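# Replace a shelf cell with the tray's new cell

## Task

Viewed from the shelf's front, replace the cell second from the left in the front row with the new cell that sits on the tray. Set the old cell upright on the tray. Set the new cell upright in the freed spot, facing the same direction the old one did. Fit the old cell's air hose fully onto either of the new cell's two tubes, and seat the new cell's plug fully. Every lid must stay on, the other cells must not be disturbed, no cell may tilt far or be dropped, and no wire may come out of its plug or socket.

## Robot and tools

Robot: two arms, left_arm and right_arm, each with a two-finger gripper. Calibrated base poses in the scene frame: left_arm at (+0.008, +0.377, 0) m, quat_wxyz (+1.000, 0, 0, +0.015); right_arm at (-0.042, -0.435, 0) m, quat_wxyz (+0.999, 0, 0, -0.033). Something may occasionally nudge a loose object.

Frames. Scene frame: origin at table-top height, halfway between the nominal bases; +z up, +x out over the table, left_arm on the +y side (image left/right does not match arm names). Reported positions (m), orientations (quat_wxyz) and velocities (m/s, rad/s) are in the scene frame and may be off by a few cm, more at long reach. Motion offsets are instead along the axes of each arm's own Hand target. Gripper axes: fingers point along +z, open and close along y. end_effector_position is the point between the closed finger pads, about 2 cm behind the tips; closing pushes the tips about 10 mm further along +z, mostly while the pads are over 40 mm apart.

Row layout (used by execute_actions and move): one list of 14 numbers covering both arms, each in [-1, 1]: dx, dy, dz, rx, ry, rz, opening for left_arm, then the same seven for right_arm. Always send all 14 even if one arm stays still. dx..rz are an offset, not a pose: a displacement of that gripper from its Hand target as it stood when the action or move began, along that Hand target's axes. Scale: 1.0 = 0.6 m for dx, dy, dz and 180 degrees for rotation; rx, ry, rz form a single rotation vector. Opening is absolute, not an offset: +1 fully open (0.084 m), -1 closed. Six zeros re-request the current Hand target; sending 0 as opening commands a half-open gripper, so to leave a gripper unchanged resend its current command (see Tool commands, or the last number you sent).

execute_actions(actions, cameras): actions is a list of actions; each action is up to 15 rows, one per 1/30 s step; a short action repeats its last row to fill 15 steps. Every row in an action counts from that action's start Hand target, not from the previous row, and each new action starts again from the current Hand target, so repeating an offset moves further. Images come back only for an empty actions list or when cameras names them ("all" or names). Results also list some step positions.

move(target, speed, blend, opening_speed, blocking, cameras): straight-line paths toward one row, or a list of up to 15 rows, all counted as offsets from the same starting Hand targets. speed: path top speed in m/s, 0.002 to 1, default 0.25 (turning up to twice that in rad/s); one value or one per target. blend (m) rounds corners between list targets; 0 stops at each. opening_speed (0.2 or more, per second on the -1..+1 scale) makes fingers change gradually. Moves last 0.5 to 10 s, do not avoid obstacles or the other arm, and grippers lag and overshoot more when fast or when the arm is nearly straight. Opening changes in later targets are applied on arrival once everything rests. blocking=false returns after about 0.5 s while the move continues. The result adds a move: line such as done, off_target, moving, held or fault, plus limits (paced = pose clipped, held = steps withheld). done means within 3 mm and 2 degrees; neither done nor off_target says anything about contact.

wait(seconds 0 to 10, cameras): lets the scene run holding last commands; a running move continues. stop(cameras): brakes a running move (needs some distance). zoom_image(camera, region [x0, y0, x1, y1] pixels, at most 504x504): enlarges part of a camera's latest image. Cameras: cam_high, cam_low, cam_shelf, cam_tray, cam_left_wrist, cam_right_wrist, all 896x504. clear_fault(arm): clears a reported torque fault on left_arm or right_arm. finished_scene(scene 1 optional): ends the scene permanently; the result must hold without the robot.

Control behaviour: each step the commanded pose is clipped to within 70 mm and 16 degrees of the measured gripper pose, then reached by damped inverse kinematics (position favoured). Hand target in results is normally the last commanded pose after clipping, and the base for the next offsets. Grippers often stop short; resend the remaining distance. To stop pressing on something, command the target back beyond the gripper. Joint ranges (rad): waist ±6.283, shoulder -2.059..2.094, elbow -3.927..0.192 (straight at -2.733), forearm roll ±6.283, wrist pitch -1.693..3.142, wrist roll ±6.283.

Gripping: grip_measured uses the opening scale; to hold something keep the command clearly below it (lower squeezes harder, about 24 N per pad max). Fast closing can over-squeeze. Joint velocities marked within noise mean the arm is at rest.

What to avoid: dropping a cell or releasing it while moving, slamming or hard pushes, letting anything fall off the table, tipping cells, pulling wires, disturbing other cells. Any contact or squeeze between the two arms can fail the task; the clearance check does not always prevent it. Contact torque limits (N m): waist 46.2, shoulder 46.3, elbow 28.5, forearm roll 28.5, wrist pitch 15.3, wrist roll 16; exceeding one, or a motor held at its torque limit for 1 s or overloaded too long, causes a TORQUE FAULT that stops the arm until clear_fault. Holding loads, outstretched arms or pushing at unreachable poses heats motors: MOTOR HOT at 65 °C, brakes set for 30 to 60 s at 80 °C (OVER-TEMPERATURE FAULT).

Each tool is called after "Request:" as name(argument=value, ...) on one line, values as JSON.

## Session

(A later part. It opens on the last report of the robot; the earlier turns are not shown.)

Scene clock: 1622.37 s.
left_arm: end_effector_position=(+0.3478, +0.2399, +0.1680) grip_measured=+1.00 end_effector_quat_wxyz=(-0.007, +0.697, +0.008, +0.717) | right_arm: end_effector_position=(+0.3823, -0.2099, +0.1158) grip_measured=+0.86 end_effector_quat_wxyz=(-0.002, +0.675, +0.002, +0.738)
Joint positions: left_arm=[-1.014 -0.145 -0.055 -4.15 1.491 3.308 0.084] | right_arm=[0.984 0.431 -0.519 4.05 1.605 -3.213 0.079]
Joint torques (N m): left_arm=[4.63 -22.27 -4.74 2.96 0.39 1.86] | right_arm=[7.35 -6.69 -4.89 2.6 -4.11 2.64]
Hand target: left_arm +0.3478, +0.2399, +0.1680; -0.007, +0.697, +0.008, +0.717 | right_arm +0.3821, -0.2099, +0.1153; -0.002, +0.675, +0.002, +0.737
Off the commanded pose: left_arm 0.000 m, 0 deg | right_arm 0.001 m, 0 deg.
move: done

Request:
move(target=[[0.15,0.05,0.12,0,0,0,1,0,0,0,0,0,0,-1],[0.27,0.15,0.12,-0.5,0,0,1,0,0,0,0,0,0,-1]], speed=0.25, blend=0.03, cameras=["cam_high"])

Scene clock: 1662.97 s.
left_arm: end_effector_position=(+0.4172, +0.1518, +0.3321) grip_measured=+1.00 end_effector_quat_wxyz=(+0.488, +0.498, -0.501, +0.513) | right_arm: end_effector_position=(+0.3821, -0.2099, +0.1153) grip_measured=+0.86 end_effector_quat_wxyz=(-0.002, +0.675, +0.002, +0.737)
Joint positions: left_arm=[0.041 -0.041 -0.799 -1.538 1.61 2.33 0.084] | right_arm=[0.984 0.431 -0.519 4.05 1.604 -3.213 0.079]
Joint torques (N m): left_arm=[-3.88 -18.75 -19.19 0.49 4.13 -1.99] | right_arm=[8.29 -1.4 0.31 -5.19 -9.47 2.93]
Hand target: left_arm +0.4172, +0.1517, +0.3321; +0.488, +0.498, -0.501, +0.513 | right_arm +0.3821, -0.2099, +0.1153; -0.002, +0.675, +0.002, +0.737
Off the commanded pose: left_arm 0.000 m, 0 deg | right_arm 0.000 m, 0 deg.
move: done
Images, in order (width x height): cam_high 896x504.

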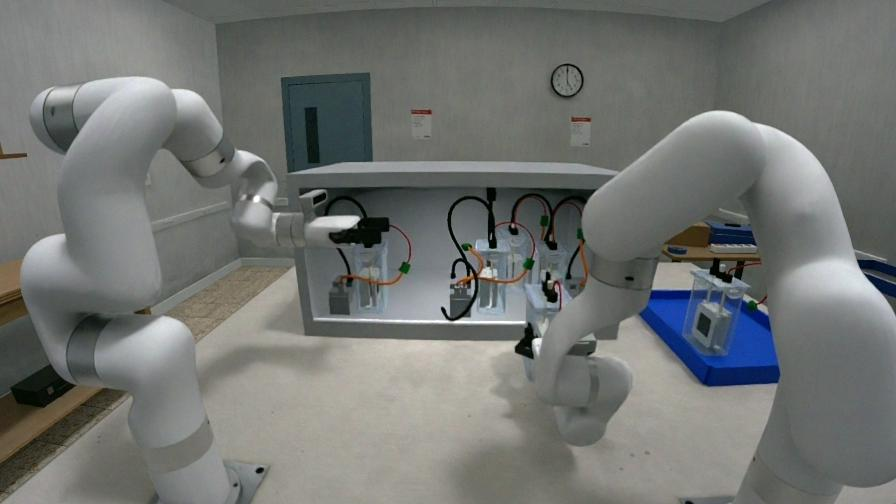

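Request:
move(target=[[0,0,0,0,0,-0.5,1,0.001,0,0,0,0,0,-1],[0,0,0,0,0,-1,1,0.001,0,0,0,0,0,-1]], speed=0.6)

Scene clock: 1672.77 s.
left_arm: end_effector_position=(+0.4172, +0.1517, +0.3321) grip_measured=+1.00 end_effector_quat_wxyz=(+0.513, +0.501, +0.498, -0.488) | right_arm: end_effector_position=(+0.3821, -0.2099, +0.1159) grip_measured=+0.86 end_effector_quat_wxyz=(-0.002, +0.675, +0.002, +0.737)
Joint positions: left_arm=[0.041 -0.041 -0.799 -1.538 1.61 -0.811 0.084] | right_arm=[0.984 0.428 -0.518 4.05 1.603 -3.214 0.079]
Joint torques (N m): left_arm=[-4.43 -36.3 -19.07 0.52 -0.57 -2.05] | right_arm=[-2.04 -17.2 -1.46 3.4 -0.37 -1.92]
Hand target: left_arm +0.4172, +0.1517, +0.3321; +0.513, +0.501, +0.498, -0.488 | right_arm +0.3821, -0.2099, +0.1159; -0.002, +0.675, +0.002, +0.737
Off the commanded pose: left_arm 0.000 m, 0 deg | right_arm 0.000 m, 0 deg.
move: done

Request:
move(target=[[-0.08,0,0,-0.0265,0.438,0.145,1,0,0,0,0,0,0,-1],[0.1,0.18,0.1,-0.0265,0.438,0.145,1,0,0,0,0,0,0,-1]], speed=0.25, cameras=["cam_high","cam_left_wrist"])

Scene clock: 1691.20 s.
left_arm: end_effector_position=(+0.5118, +0.1017, +0.2486) grip_measured=+1.00 end_effector_quat_wxyz=(+0.166, +0.769, +0.614, +0.064) | right_arm: end_effector_position=(+0.3821, -0.2099, +0.1159) grip_measured=+0.86 end_effector_quat_wxyz=(-0.002, +0.675, +0.002, +0.737)
Joint positions: left_arm=[-0.528 0.078 -1.17 -0.016 0.735 -1.834 0.084] | right_arm=[0.984 0.428 -0.518 4.05 1.603 -3.214 0.079]
Joint torques (N m): left_arm=[3.15 -33.91 -13.78 1.67 -5.39 1.98] | right_arm=[-2.04 -16.61 -3.63 3.71 -0.25 -1.81]
Hand target: left_arm +0.5118, +0.1017, +0.2486; +0.166, +0.769, +0.614, +0.064 (not the last commanded pose) | right_arm +0.3821, -0.2099, +0.1159; -0.002, +0.675, +0.002, +0.737
Tool commands: left_gripper/opening=+1.0 right_gripper/opening=-1.0
Off the commanded pose: left_arm 0.032 m, 3 deg | right_arm 0.000 m, 0 deg.
TORQUE FAULT: the external load on joint 3 (elbow) of the left arm reached its load limit, and that arm stopped. The contact can be on any part of that arm beyond that joint, not only on its tool. A torque fault puts only its own arm into a fault stop. That arm's remaining commands of this call were not run. The hold on joint 3 (elbow) of that arm was moved back by the arm itself, up to 3 degrees, as the stop began. That arm is still stopped at the end of this call. While its stop runs, that arm, its gripper or tool too, takes no new command.
CLEAR FAULT: the left arm stays stopped (state 4) until you call clear_fault(arm="left_arm").
End effector pose when the fault began: left_arm: position (+0.5252, +0.0950, +0.2750), quat_wxyz (+0.190, +0.766, +0.610, +0.075)
Joint positions when the fault began: left_arm=[-0.527 0.078 -1.222 -0.016 0.733 -1.832 0.084]
move: fault (left_arm)
Images, in order (width x height): cam_high 896x504, cam_left_wrist 896x504.

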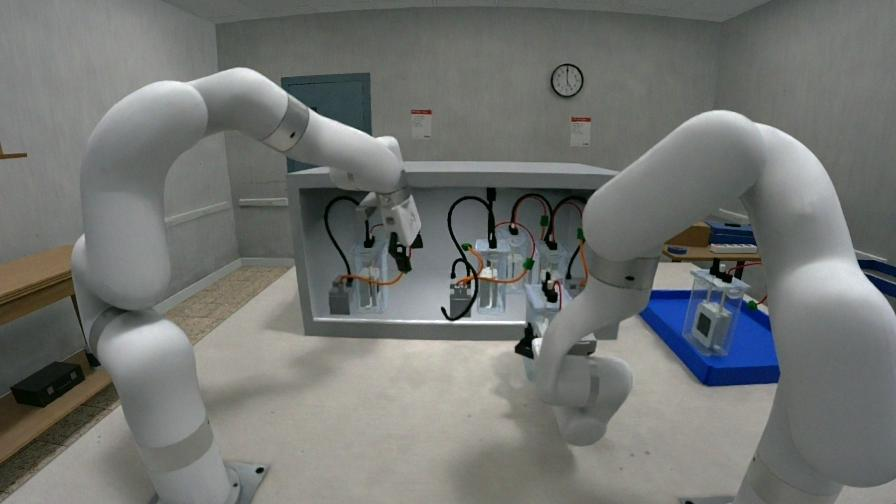

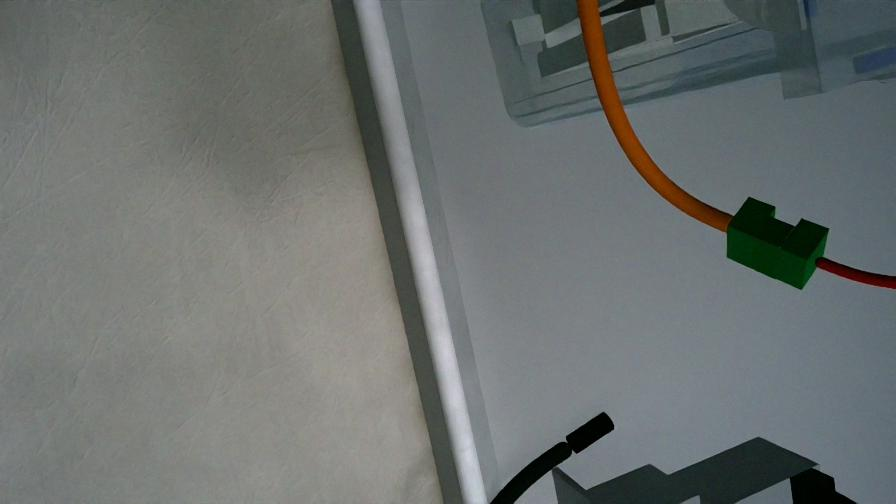

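Request:
clear_fault(arm="left_arm")

Request:
move(target=[0,0,-0.17,0,0,0,1,0,0,0,0,0,0,-1], speed=0.1, cameras=["cam_high","cam_left_wrist"])

Request:
zoom_image(camera="cam_left_wrist", region=[392, 200, 896, 504])

Scene clock: 1727.10 s.
left_arm: end_effector_position=(+0.5118, +0.1017, +0.2486) grip_measured=+1.00 end_effector_quat_wxyz=(+0.166, +0.769, +0.614, +0.064) | right_arm: end_effector_position=(+0.3821, -0.2099, +0.1159) grip_measured=+0.86 end_effector_quat_wxyz=(-0.002, +0.675, +0.002, +0.737)
Joint positions: left_arm=[-0.528 0.078 -1.17 -0.016 0.735 -1.834 0.084] | right_arm=[0.984 0.428 -0.518 4.05 1.603 -3.214 0.079]
Joint torques (N m): left_arm=[3.14 -33.98 -13.87 1.77 -5.36 1.9] | right_arm=[-2.1 -14.99 -3.52 3.59 -0.26 -0.99]
Hand target: left_arm +0.5118, +0.1017, +0.2486; +0.166, +0.769, +0.614, +0.064 (not the last commanded pose) | right_arm +0.3821, -0.2099, +0.1159; -0.002, +0.675, +0.002, +0.737
Tool commands: left_gripper/opening=+1.0 right_gripper/opening=-1.0
Off the commanded pose: left_arm 0.032 m, 3 deg | right_arm 0.000 m, 0 deg.
TORQUE FAULT, CONTINUED: the left arm's stop, for the torque fault of joint 3 (elbow) that an earlier result reported, is over. The call counts as one of the actions that you can send in this scene. The hold on joint 3 (elbow) of that arm was moved back by the arm itself, up to 3 degrees, as the stop began. That arm's target is now where it stood when the stop ended, not its last command. That arm keeps its grip as last carried out and accepts commands again: back off and push less far.
CLEAR FAULT: your call cleared the left arm's torque fault. If a joint's load stays at its limit, that arm stops again at once.

Scene clock: 1728.50 s.
left_arm: end_effector_position=(+0.4760, +0.1218, +0.2911) grip_measured=+1.00 end_effector_quat_wxyz=(+0.138, +0.773, +0.617, +0.052) | right_arm: end_effector_position=(+0.3821, -0.2099, +0.1159) grip_measured=+0.86 end_effector_quat_wxyz=(-0.002, +0.675, +0.002, +0.737)
Joint positions: left_arm=[-0.525 -0.051 -1.17 -0.015 0.925 -1.835 0.084] | right_arm=[0.984 0.428 -0.518 4.05 1.603 -3.214 0.079]
Joint torques (N m): left_arm=[0.19 -35.63 -14.07 -0.39 -5.29 0.02] | right_arm=[-2.14 -14.91 -3.72 3.51 -0.33 -0.94]
Hand target: left_arm +0.4760, +0.1218, +0.2911; +0.138, +0.773, +0.617, +0.052 (not the last commanded pose) | right_arm +0.3821, -0.2099, +0.1159; -0.002, +0.675, +0.002, +0.737
Tool commands: left_gripper/opening=+1.0 right_gripper/opening=-1.0
Off the commanded pose: left_arm 0.053 m, 4 deg | right_arm 0.000 m, 0 deg.
TORQUE FAULT: the external load on joint 3 (elbow) of the left arm reached its load limit, and that arm stopped. The contact can be on any part of that arm beyond that joint, not only on its tool. A torque fault puts only its own arm into a fault stop. That arm's remaining commands of this call were not run. The hold on joint 3 (elbow) of that arm was moved back by the arm itself, up to 3 degrees, as the stop began. That arm is still stopped at the end of this call. While its stop runs, that arm, its gripper or tool too, takes no new command.
CLEAR FAULT: the left arm stays stopped (state 4) until you call clear_fault(arm="left_arm").
End effector pose when the fault began: left_arm: position (+0.4877, +0.1155, +0.3176), quat_wxyz (+0.163, +0.770, +0.614, +0.063)
Joint positions when the fault began: left_arm=[-0.525 -0.052 -1.222 -0.015 0.923 -1.835 0.084]
move: fault (left_arm)
Images, in order (width x height): cam_high 896x504, cam_left_wrist 896x504.

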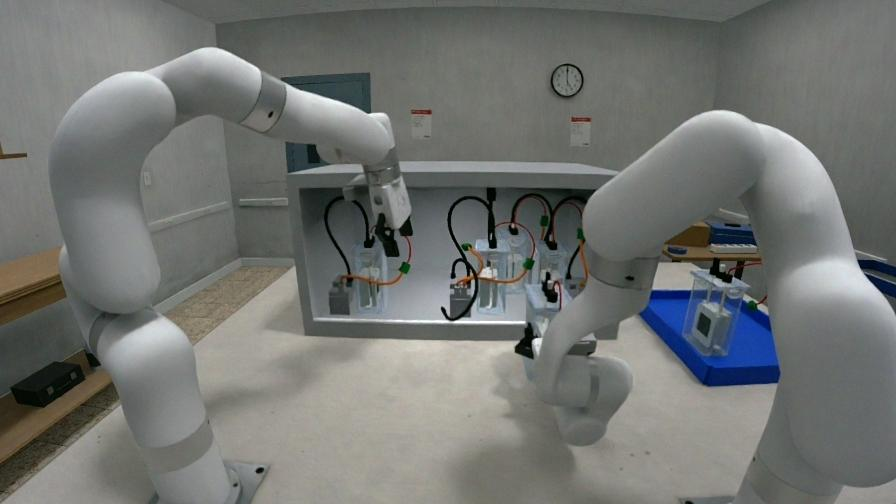

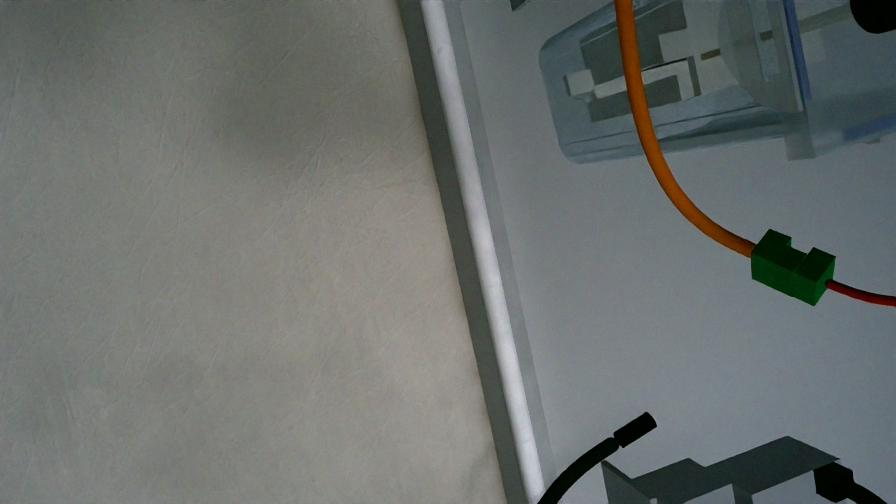

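Scaled by 1.000.

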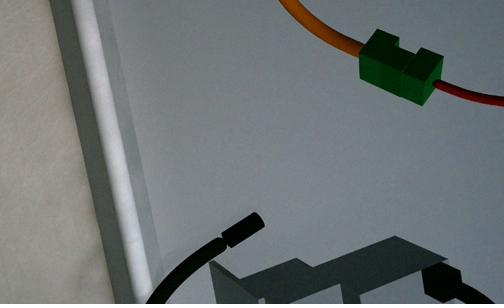

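Request:
clear_fault(arm="left_arm")

Request:
move(target=[0,0,0,0,0,0,1,0,0,0,0,0,0,-1], speed=0.05)

Scene clock: 1749.23 s.
left_arm: end_effector_position=(+0.4760, +0.1218, +0.2911) grip_measured=+1.00 end_effector_quat_wxyz=(+0.138, +0.773, +0.617, +0.052) | right_arm: end_effector_position=(+0.3821, -0.2099, +0.1159) grip_measured=+0.86 end_effector_quat_wxyz=(-0.002, +0.675, +0.002, +0.737)
Joint positions: left_arm=[-0.525 -0.051 -1.17 -0.015 0.925 -1.835 0.084] | right_arm=[0.984 0.428 -0.518 4.05 1.603 -3.214 0.079]
Joint torques (N m): left_arm=[0.2 -35.44 -14.07 -0.37 -5.27 -0.08] | right_arm=[-2.44 -13.78 -3.71 3.53 -0.37 -0.58]
Hand target: left_arm +0.4760, +0.1218, +0.2911; +0.138, +0.773, +0.617, +0.052 (not the last commanded pose) | right_arm +0.3821, -0.2099, +0.1159; -0.002, +0.675, +0.002, +0.737
Tool commands: left_gripper/opening=+1.0 right_gripper/opening=-1.0
Off the commanded pose: left_arm 0.053 m, 4 deg | right_arm 0.000 m, 0 deg.
TORQUE FAULT, CONTINUED: the left arm's stop, for the torque fault of joint 3 (elbow) that an earlier result reported, is over. The call counts as one of the actions that you can send in this scene. The hold on joint 3 (elbow) of that arm was moved back by the arm itself, up to 3 degrees, as the stop began. That arm's target is now where it stood when the stop ended, not its last command. That arm keeps its grip as last carried out and accepts commands again: back off and push less far.
CLEAR FAULT: your call cleared the left arm's torque fault. If a joint's load stays at its limit, that arm stops again at once.

Scene clock: 1749.73 s.
left_arm: end_effector_position=(+0.4760, +0.1218, +0.2911) grip_measured=+1.00 end_effector_quat_wxyz=(+0.138, +0.773, +0.617, +0.052) | right_arm: end_effector_position=(+0.3821, -0.2099, +0.1159) grip_measured=+0.86 end_effector_quat_wxyz=(-0.002, +0.675, +0.002, +0.737)
Joint positions: left_arm=[-0.525 -0.051 -1.17 -0.015 0.925 -1.835 0.084] | right_arm=[0.984 0.428 -0.518 4.05 1.603 -3.214 0.079]
Joint torques (N m): left_arm=[0.25 -30.44 -17.29 -0.23 -2.93 0.01] | right_arm=[-2.26 -13.98 -3.88 3.56 -0.42 -0.71]
Hand target: left_arm +0.4760, +0.1218, +0.2911; +0.138, +0.773, +0.617, +0.052 | right_arm +0.3821, -0.2099, +0.1159; -0.002, +0.675, +0.002, +0.737
Off the commanded pose: left_arm 0.000 m, 0 deg | right_arm 0.000 m, 0 deg.
move: done

Request:
move(target=[[-0.04,-0.15,-0.05,0,0,0,1,0,0,0,0,0,0,-1]], speed=0.08, cameras=["cam_high"])

Scene clock: 1768.60 s.
left_arm: end_effector_position=(+0.3784, +0.1211, +0.2969) grip_measured=+1.00 end_effector_quat_wxyz=(+0.138, +0.773, +0.617, +0.052) | right_arm: end_effector_position=(+0.3821, -0.2099, +0.1159) grip_measured=+0.86 end_effector_quat_wxyz=(-0.002, +0.675, +0.002, +0.737)
Joint positions: left_arm=[-0.645 -0.341 -0.9 0.029 0.945 -1.975 0.084] | right_arm=[0.984 0.428 -0.518 4.05 1.603 -3.214 0.079]
Joint torques (N m): left_arm=[-4.45 -30.04 -13.99 2.69 -0.61 -1.99] | right_arm=[-2.22 -13.43 -3.63 3.52 -0.22 -0.5]
Hand target: left_arm +0.3783, +0.1211, +0.2969; +0.138, +0.773, +0.617, +0.052 | right_arm +0.3821, -0.2099, +0.1159; -0.002, +0.675, +0.002, +0.737
Off the commanded pose: left_arm 0.000 m, 0 deg | right_arm 0.000 m, 0 deg.
move: done
Images, in order (width x height): cam_high 896x504.

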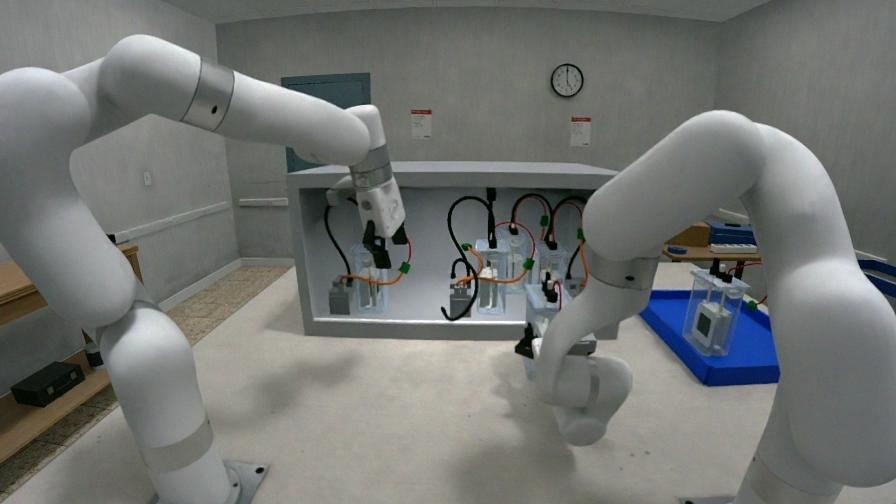

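Request:
move(target=[[0,0,0,0,0,0,1,0.04,0,0.0035,0,0,0,-1],[0,0,0,0,0,0,1,0.04,0.217,0.02,0,0,0,-1],[0,0,0,0,0,0,1,0.005,0.217,0.017,0,0,0,-1],[0,0,0,0,0,0,1,-0.0,0.217,0.0165,0,0,0,-1]], speed=[0.05,0.1,0.05,0.015], cameras=["cam_low"])

Scene clock: 1776.40 s.
left_arm: end_effector_position=(+0.3783, +0.1211, +0.2969) grip_measured=+1.00 end_effector_quat_wxyz=(+0.138, +0.773, +0.617, +0.052) | right_arm: end_effector_position=(+0.3927, -0.3401, +0.1169) grip_measured=+0.86 end_effector_quat_wxyz=(-0.002, +0.675, +0.002, +0.737)
Joint positions: left_arm=[-0.645 -0.341 -0.9 0.029 0.945 -1.975 0.084] | right_arm=[0.561 0.341 -0.279 3.635 1.713 -3.113 0.079]
Joint torques (N m): left_arm=[-4.49 -30.14 -13.9 2.58 -0.67 -1.99] | right_arm=[3.91 -18.8 -12.03 4.2 10.21 2.17]
Hand target: left_arm +0.3783, +0.1211, +0.2969; +0.138, +0.773, +0.617, +0.052 | right_arm +0.3927, -0.3401, +0.1169; -0.002, +0.675, +0.002, +0.737
Off the commanded pose: left_arm 0.000 m, 0 deg | right_arm 0.000 m, 0 deg.
move: done
Images, in order (width x height): cam_low 896x504.

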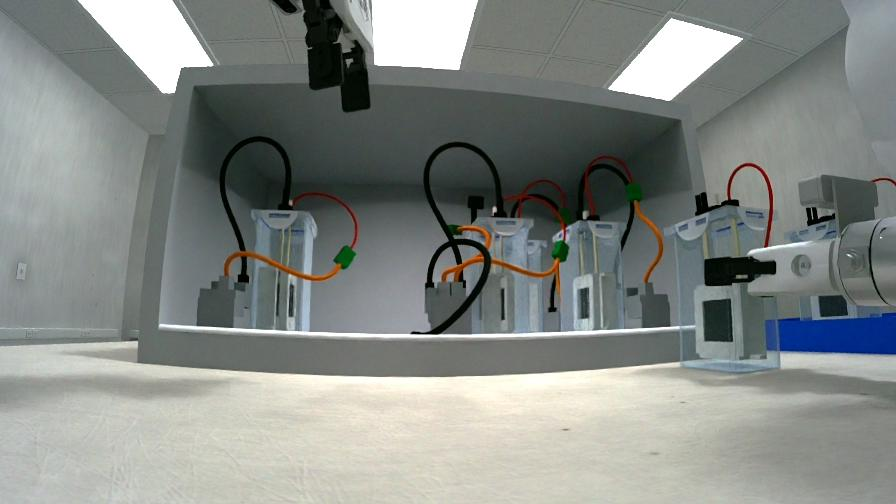

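Request:
move(target=[0,0,0,0,0,0,1,-0.0028,0,-0.0003,0,0,0,-1], speed=0.015)

Request:
move(target=[0,0,0,0,0,0,1,0,0,0,0,0,0,1], opening_speed=0.4)

Request:
move(target=[[0,0,0,0,0,0,1,0.012,0,-0.13,0,0,0,1],[0,0,0,0,0,0,1,0.3,0,-0.1,0,-0.028,0,1]], speed=[0.06,0.15], cameras=["cam_high","cam_low"])

Scene clock: 1779.97 s.
left_arm: end_effector_position=(+0.3783, +0.1211, +0.2969) grip_measured=+1.00 end_effector_quat_wxyz=(+0.138, +0.773, +0.617, +0.052) | right_arm: end_effector_position=(+0.3927, -0.3401, +0.1155) grip_measured=+0.86 end_effector_quat_wxyz=(-0.002, +0.675, +0.002, +0.738)
Joint positions: left_arm=[-0.645 -0.341 -0.9 0.029 0.945 -1.975 0.084] | right_arm=[0.562 0.35 -0.282 3.637 1.719 -3.11 0.079]
Joint torques (N m): left_arm=[-4.4 -30.27 -14.01 2.67 -0.7 -1.9] | right_arm=[6.3 -6.14 -3.84 2.56 0.4 2.52]
Hand target: left_arm +0.3783, +0.1211, +0.2969; +0.138, +0.773, +0.617, +0.052 | right_arm +0.3926, -0.3401, +0.1152; -0.002, +0.675, +0.002, +0.737
Off the commanded pose: left_arm 0.000 m, 0 deg | right_arm 0.000 m, 0 deg.
move: done

Scene clock: 1785.20 s.
left_arm: end_effector_position=(+0.3783, +0.1211, +0.2969) grip_measured=+1.00 end_effector_quat_wxyz=(+0.138, +0.773, +0.617, +0.052) | right_arm: end_effector_position=(+0.3926, -0.3400, +0.1152) grip_measured=+1.00 end_effector_quat_wxyz=(-0.002, +0.676, +0.002, +0.737)
Joint positions: left_arm=[-0.645 -0.341 -0.9 0.029 0.945 -1.975 0.084] | right_arm=[0.562 0.35 -0.281 3.637 1.719 -3.11 0.084]
Joint torques (N m): left_arm=[-4.46 -30.25 -13.98 2.52 -0.8 -2.03] | right_arm=[-3.27 -20.59 -7.21 -2.95 4.34 1.82]
Hand target: left_arm +0.3783, +0.1211, +0.2969; +0.138, +0.773, +0.617, +0.052 | right_arm +0.3926, -0.3401, +0.1152; -0.002, +0.675, +0.002, +0.737
Off the commanded pose: left_arm 0.000 m, 0 deg | right_arm 0.000 m, 0 deg.
move: done

Scene clock: 1788.63 s.
left_arm: end_effector_position=(+0.3783, +0.1211, +0.2969) grip_measured=+1.00 end_effector_quat_wxyz=(+0.138, +0.773, +0.617, +0.052) | right_arm: end_effector_position=(+0.3171, -0.3403, +0.2893) grip_measured=+1.00 end_effector_quat_wxyz=(-0.001, +0.707, +0.002, +0.707)
Joint positions: left_arm=[-0.645 -0.341 -0.9 0.029 0.945 -1.975 0.084] | right_arm=[0.5 -1.023 -0.009 3.87 0.675 -3.752 0.084]
Joint torques (N m): left_arm=[-4.47 -30.35 -14.01 2.63 -0.92 -1.97] | right_arm=[-4.42 -5.85 -18.26 -3.48 0.69 2.04]
Hand target: left_arm +0.3783, +0.1211, +0.2969; +0.138, +0.773, +0.617, +0.052 | right_arm +0.3171, -0.3403, +0.2893; -0.002, +0.707, +0.002, +0.707
Off the commanded pose: left_arm 0.000 m, 0 deg | right_arm 0.000 m, 0 deg.
move: done
Images, in order (width x height): cam_high 896x504, cam_low 896x504.

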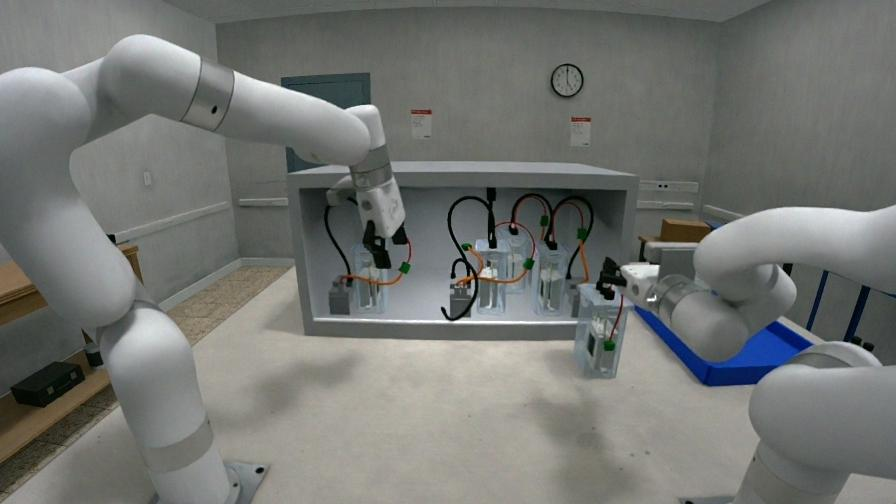

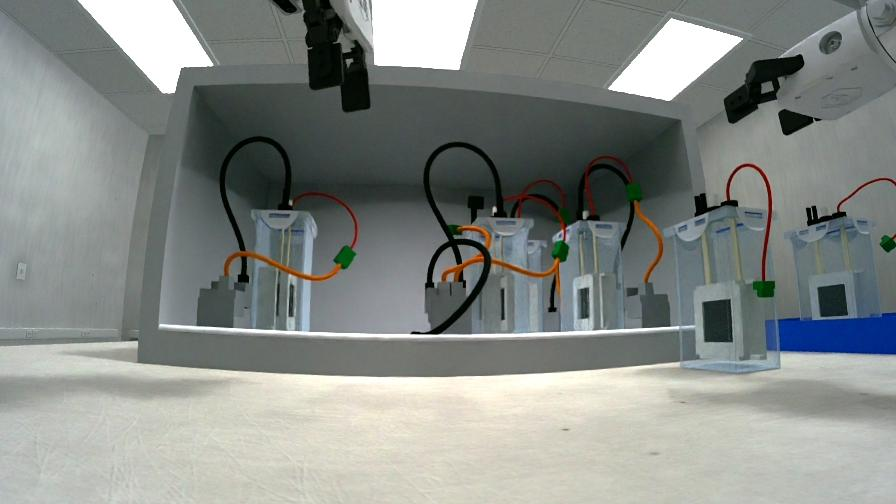

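Request:
move(target=[[-0.08,-0.15,-0.05,0,0,0,1,0.03,-0.15,0.05,0,0,0,1],[-0.08,-0.15,-0.05,0,0,0,1,0.0,-0.4,0.1,0,0,0,1],[-0.08,-0.15,-0.05,0,0,0,1,-0.27,-0.4,0.16,0,0,0,1]], speed=0.2, blend=0.04, cameras=["cam_high","cam_right_wrist"])

Scene clock: 1794.53 s.
left_arm: end_effector_position=(+0.2751, +0.0971, +0.3049) grip_measured=+1.00 end_effector_quat_wxyz=(+0.138, +0.773, +0.617, +0.052) | right_arm: end_effector_position=(+0.4117, -0.1000, +0.1270) grip_measured=+1.00 end_effector_quat_wxyz=(-0.002, +0.707, +0.002, +0.707)
Joint positions: left_arm=[-0.888 -0.565 -0.751 0.108 1.037 -2.247 0.084] | right_arm=[1.06 0.484 -0.838 4.16 1.378 -3.443 0.084]
Joint torques (N m): left_arm=[-4.35 -23.07 -14.05 2.57 -0.53 -2.02] | right_arm=[-4.5 -19.3 -12.32 -4.29 4.12 2.23]
Hand target: left_arm +0.2751, +0.0971, +0.3049; +0.138, +0.773, +0.617, +0.052 | right_arm +0.4117, -0.1000, +0.1270; -0.002, +0.707, +0.002, +0.707
Off the commanded pose: left_arm 0.000 m, 0 deg | right_arm 0.000 m, 0 deg.
move: done
Images, in order (width x height): cam_high 896x504, cam_right_wrist 896x504.

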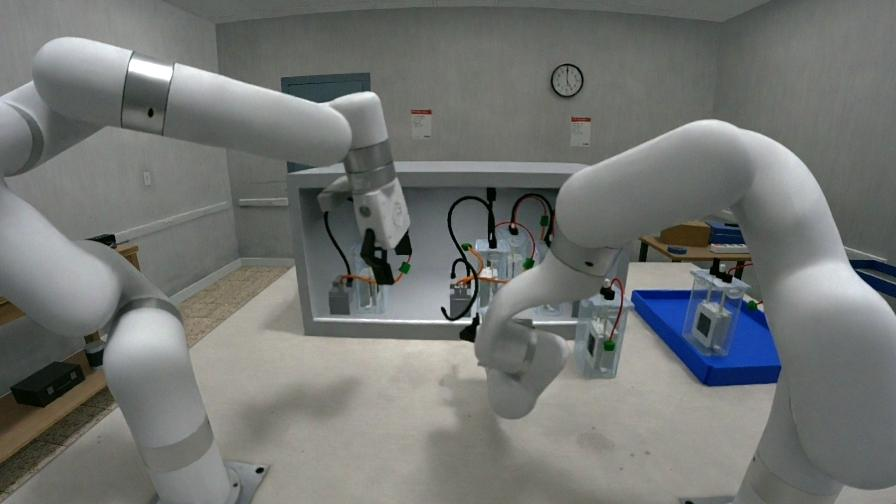

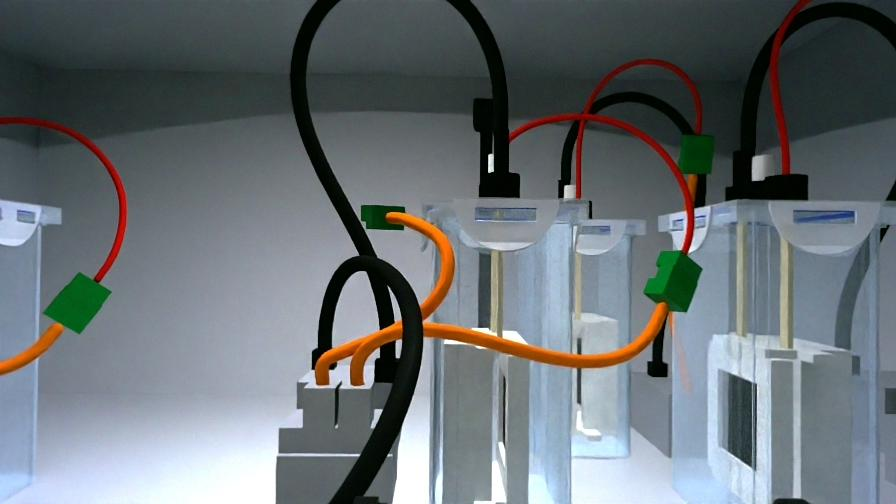

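Request:
move(target=[[0,0,0,0,0,0,1,0.055,-0.065,0.08,0,0,0,1]], speed=0.1, cameras=["cam_high","cam_right_wrist","cam_low"])

Request:
zoom_image(camera="cam_low", region=[380, 160, 580, 360])

Scene clock: 1803.27 s.
left_arm: end_effector_position=(+0.2751, +0.0971, +0.3049) grip_measured=+1.00 end_effector_quat_wxyz=(+0.138, +0.773, +0.617, +0.052) | right_arm: end_effector_position=(+0.4595, -0.0606, +0.1599) grip_measured=+1.00 end_effector_quat_wxyz=(-0.002, +0.707, +0.002, +0.707)
Joint positions: left_arm=[-0.888 -0.565 -0.751 0.108 1.037 -2.247 0.084] | right_arm=[1.004 0.514 -1.032 4.14 1.271 -3.572 0.084]
Joint torques (N m): left_arm=[-4.23 -23.05 -14.11 2.67 -0.55 -1.9] | right_arm=[-4.29 -22.19 -14.37 2.62 0.96 -2.16]
Hand target: left_arm +0.2751, +0.0971, +0.3049; +0.138, +0.773, +0.617, +0.052 | right_arm +0.4595, -0.0607, +0.1599; -0.002, +0.707, +0.002, +0.707
Off the commanded pose: left_arm 0.000 m, 0 deg | right_arm 0.000 m, 0 deg.
move: done
Images, in order (width x height): cam_high 896x504, cam_low 896x504, cam_right_wrist 896x504.

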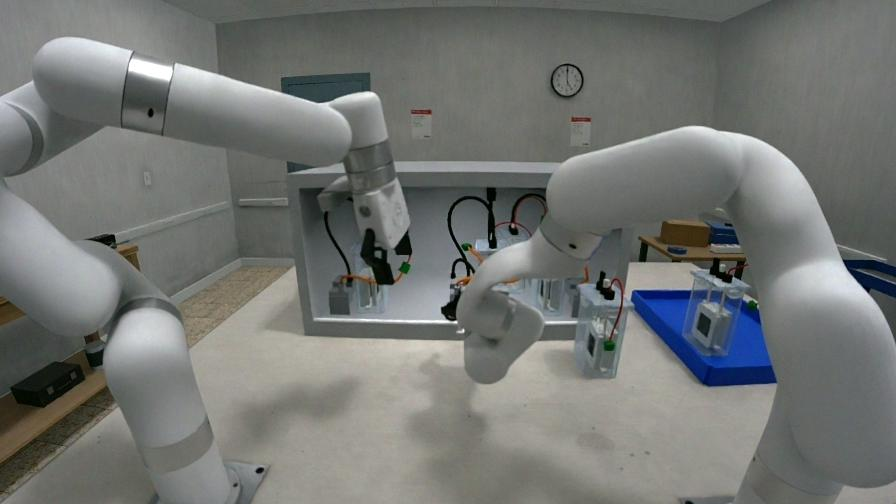

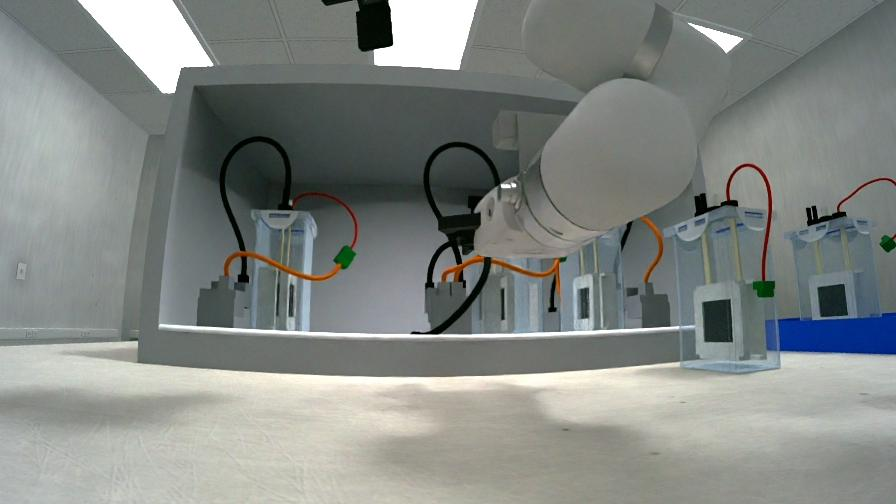

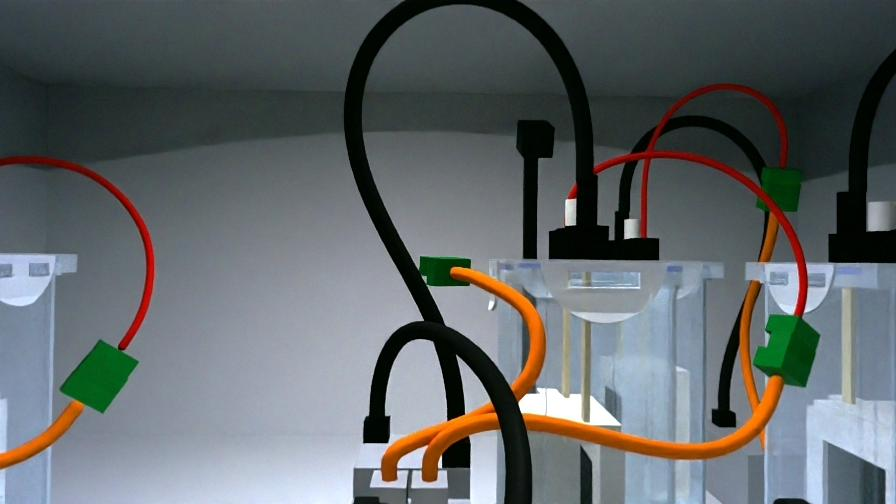

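Scaled by 2.520 from the camera's 896x504 image, which has a finer 1280x720 frame.

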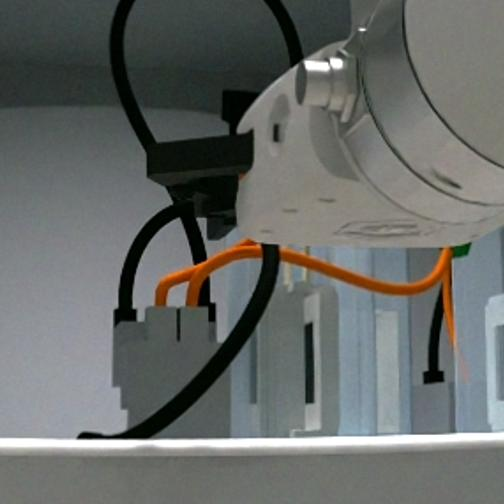

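Request:
move(target=[[0,0,0,0,0,0,1,0,-0.0115,0.0,0,0,0,1],[0,0,0,0,0,0,1,0,-0.0115,0.1,0,0,0,1]], speed=0.06, cameras=["cam_right_wrist","cam_low","cam_tray","cam_shelf"])

Request:
zoom_image(camera="cam_shelf", region=[400, 180, 620, 380])

Request:
zoom_image(camera="cam_low", region=[380, 160, 580, 360])

Scene clock: 1809.17 s.
left_arm: end_effector_position=(+0.2751, +0.0971, +0.3049) grip_measured=+1.00 end_effector_quat_wxyz=(+0.138, +0.773, +0.617, +0.052) | right_arm: end_effector_position=(+0.5195, -0.0534, +0.1599) grip_measured=+1.00 end_effector_quat_wxyz=(-0.002, +0.707, +0.002, +0.707)
Joint positions: left_arm=[-0.888 -0.565 -0.751 0.108 1.037 -2.247 0.084] | right_arm=[0.906 0.618 -1.214 4.069 1.184 -3.608 0.084]
Joint torques (N m): left_arm=[-4.34 -23.11 -14.21 2.61 -0.51 -1.78] | right_arm=[-4.25 -24.68 -15.18 -4.27 0.81 -2.1]
Hand target: left_arm +0.2751, +0.0971, +0.3049; +0.138, +0.773, +0.617, +0.052 | right_arm +0.5195, -0.0534, +0.1599; -0.002, +0.707, +0.002, +0.707
Off the commanded pose: left_arm 0.000 m, 0 deg | right_arm 0.000 m, 0 deg.
move: done
Images, in order (width x height): cam_low 896x504, cam_shelf 896x504, cam_tray 896x504, cam_right_wrist 896x504.

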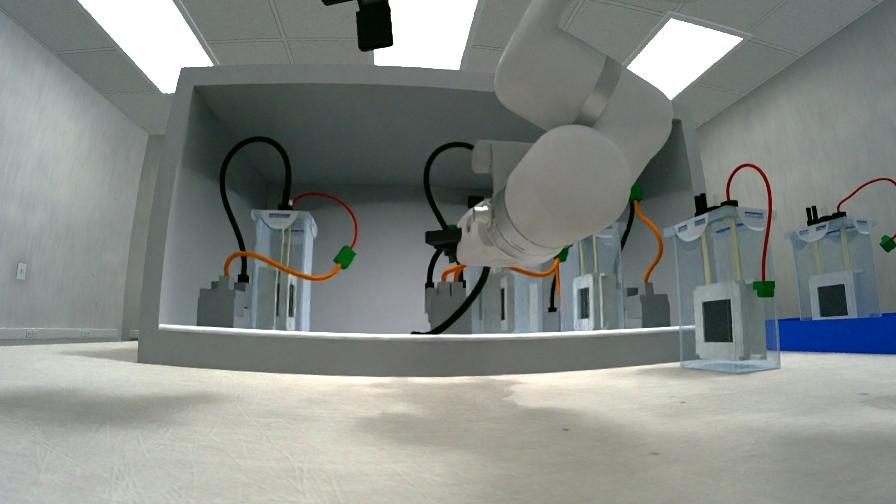

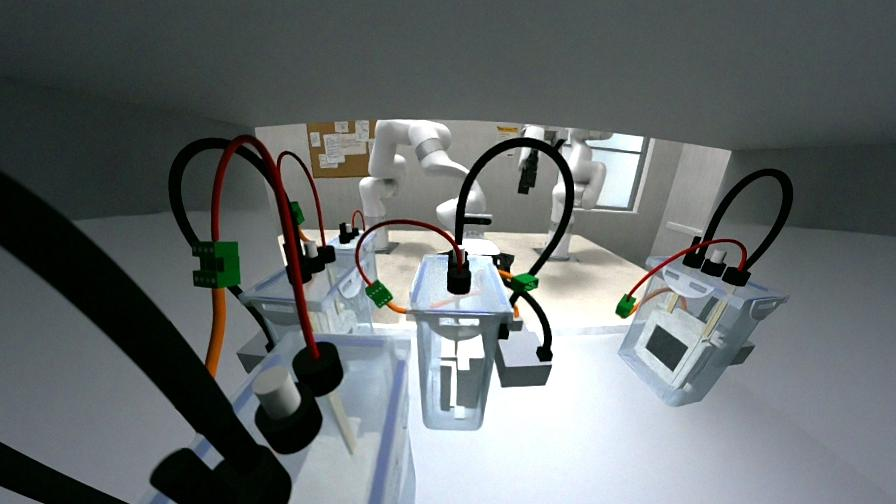

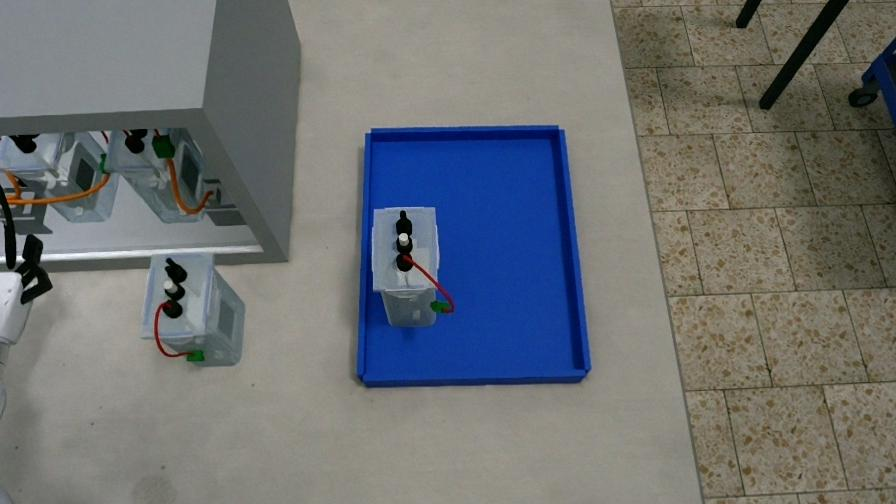

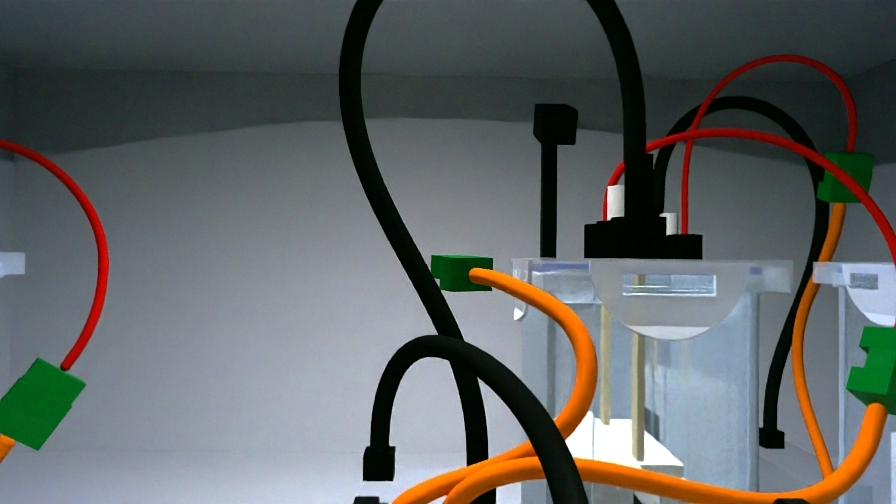

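Scaled by 2.291 from the camera's 896x504 image, which has a finer 1280x720 frame.

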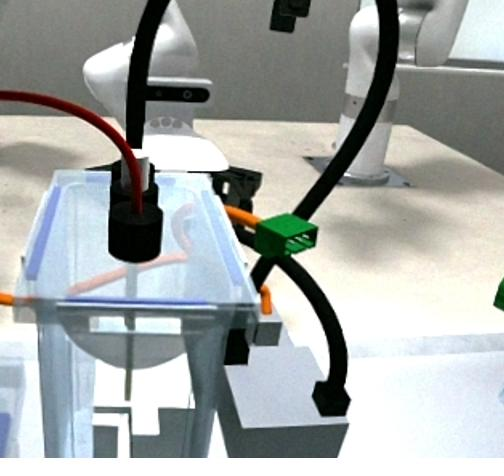

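Scaled by 2.520 from the camera's 896x504 image, which has a finer 1280x720 frame.

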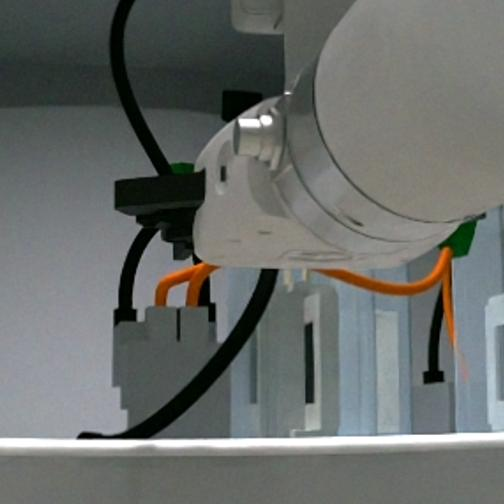

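Request:
move(target=[[0,0,0,0,0,0,1,0,-0.0,0.02,0,0,0,1]], speed=0.06)

Request:
move(target=[[0,0,0,0,0,0,1,0,-0.0,0,0,0,0,-1]], opening_speed=1, cameras=["cam_right_wrist","cam_low"])

Request:
zoom_image(camera="cam_low", region=[380, 160, 580, 360])

Scene clock: 1814.63 s.
left_arm: end_effector_position=(+0.2751, +0.0971, +0.3049) grip_measured=+1.00 end_effector_quat_wxyz=(+0.138, +0.773, +0.617, +0.052) | right_arm: end_effector_position=(+0.5315, -0.0533, +0.1599) grip_measured=+1.00 end_effector_quat_wxyz=(-0.002, +0.707, +0.002, +0.707)
Joint positions: left_arm=[-0.888 -0.565 -0.751 0.108 1.037 -2.247 0.084] | right_arm=[0.887 0.638 -1.25 4.056 1.166 -3.615 0.084]
Joint torques (N m): left_arm=[-4.4 -23.2 -14.42 2.56 -0.52 -1.74] | right_arm=[-4.27 -25.17 -15.43 -4.25 0.85 -2.13]
Hand target: left_arm +0.2751, +0.0971, +0.3049; +0.138, +0.773, +0.617, +0.052 | right_arm +0.5315, -0.0534, +0.1599; -0.002, +0.707, +0.002, +0.707
Off the commanded pose: left_arm 0.000 m, 0 deg | right_arm 0.000 m, 0 deg.
move: done

Scene clock: 1816.83 s.
left_arm: end_effector_position=(+0.2751, +0.0971, +0.3049) grip_measured=+1.00 end_effector_quat_wxyz=(+0.138, +0.773, +0.617, +0.052) | right_arm: end_effector_position=(+0.5315, -0.0534, +0.1599) grip_measured=-0.82 end_effector_quat_wxyz=(-0.002, +0.707, +0.002, +0.707)
Joint positions: left_arm=[-0.888 -0.565 -0.751 0.108 1.037 -2.247 0.084] | right_arm=[0.886 0.638 -1.25 4.056 1.166 -3.615 0.008]
Joint torques (N m): left_arm=[-4.32 -23.25 -14.3 2.55 -0.54 -1.67] | right_arm=[-4.38 -25.07 -15.1 -4.11 0.99 -2.23]
Hand target: left_arm +0.2751, +0.0971, +0.3049; +0.138, +0.773, +0.617, +0.052 | right_arm +0.5315, -0.0534, +0.1599; -0.002, +0.707, +0.002, +0.707
Off the commanded pose: left_arm 0.000 m, 0 deg | right_arm 0.000 m, 0 deg.
move: done
Images, in order (width x height): cam_low 896x504, cam_right_wrist 896x504.

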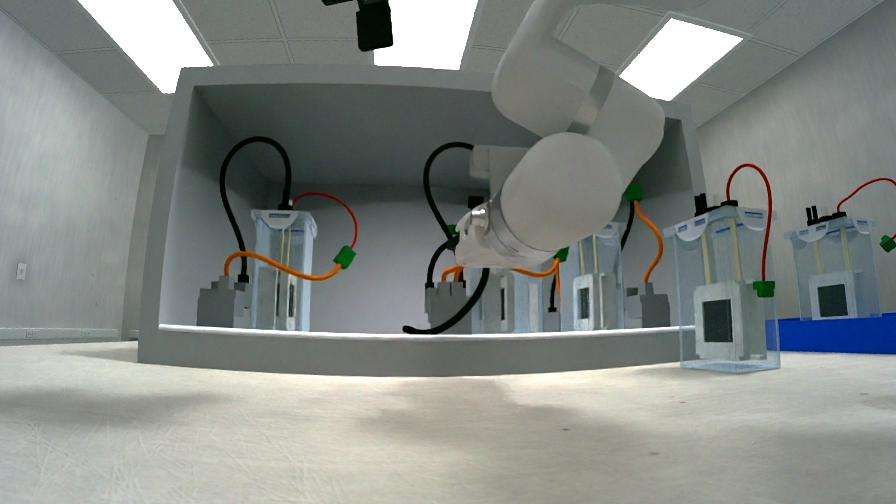

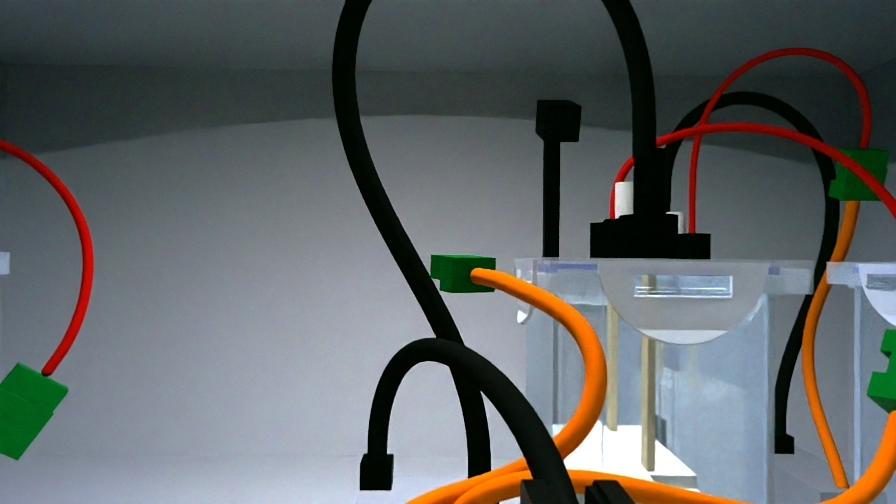

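Scaled by 2.520 from the camera's 896x504 image, which has a finer 1280x720 frame.

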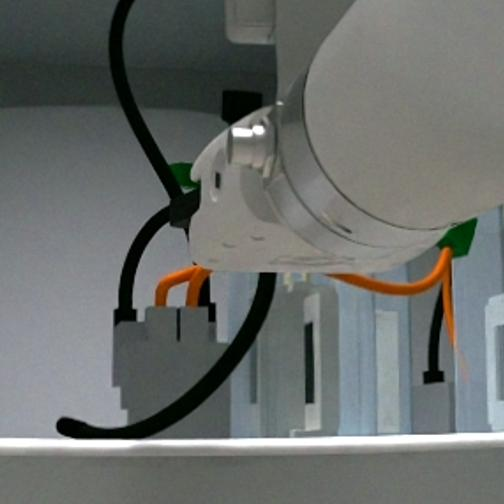

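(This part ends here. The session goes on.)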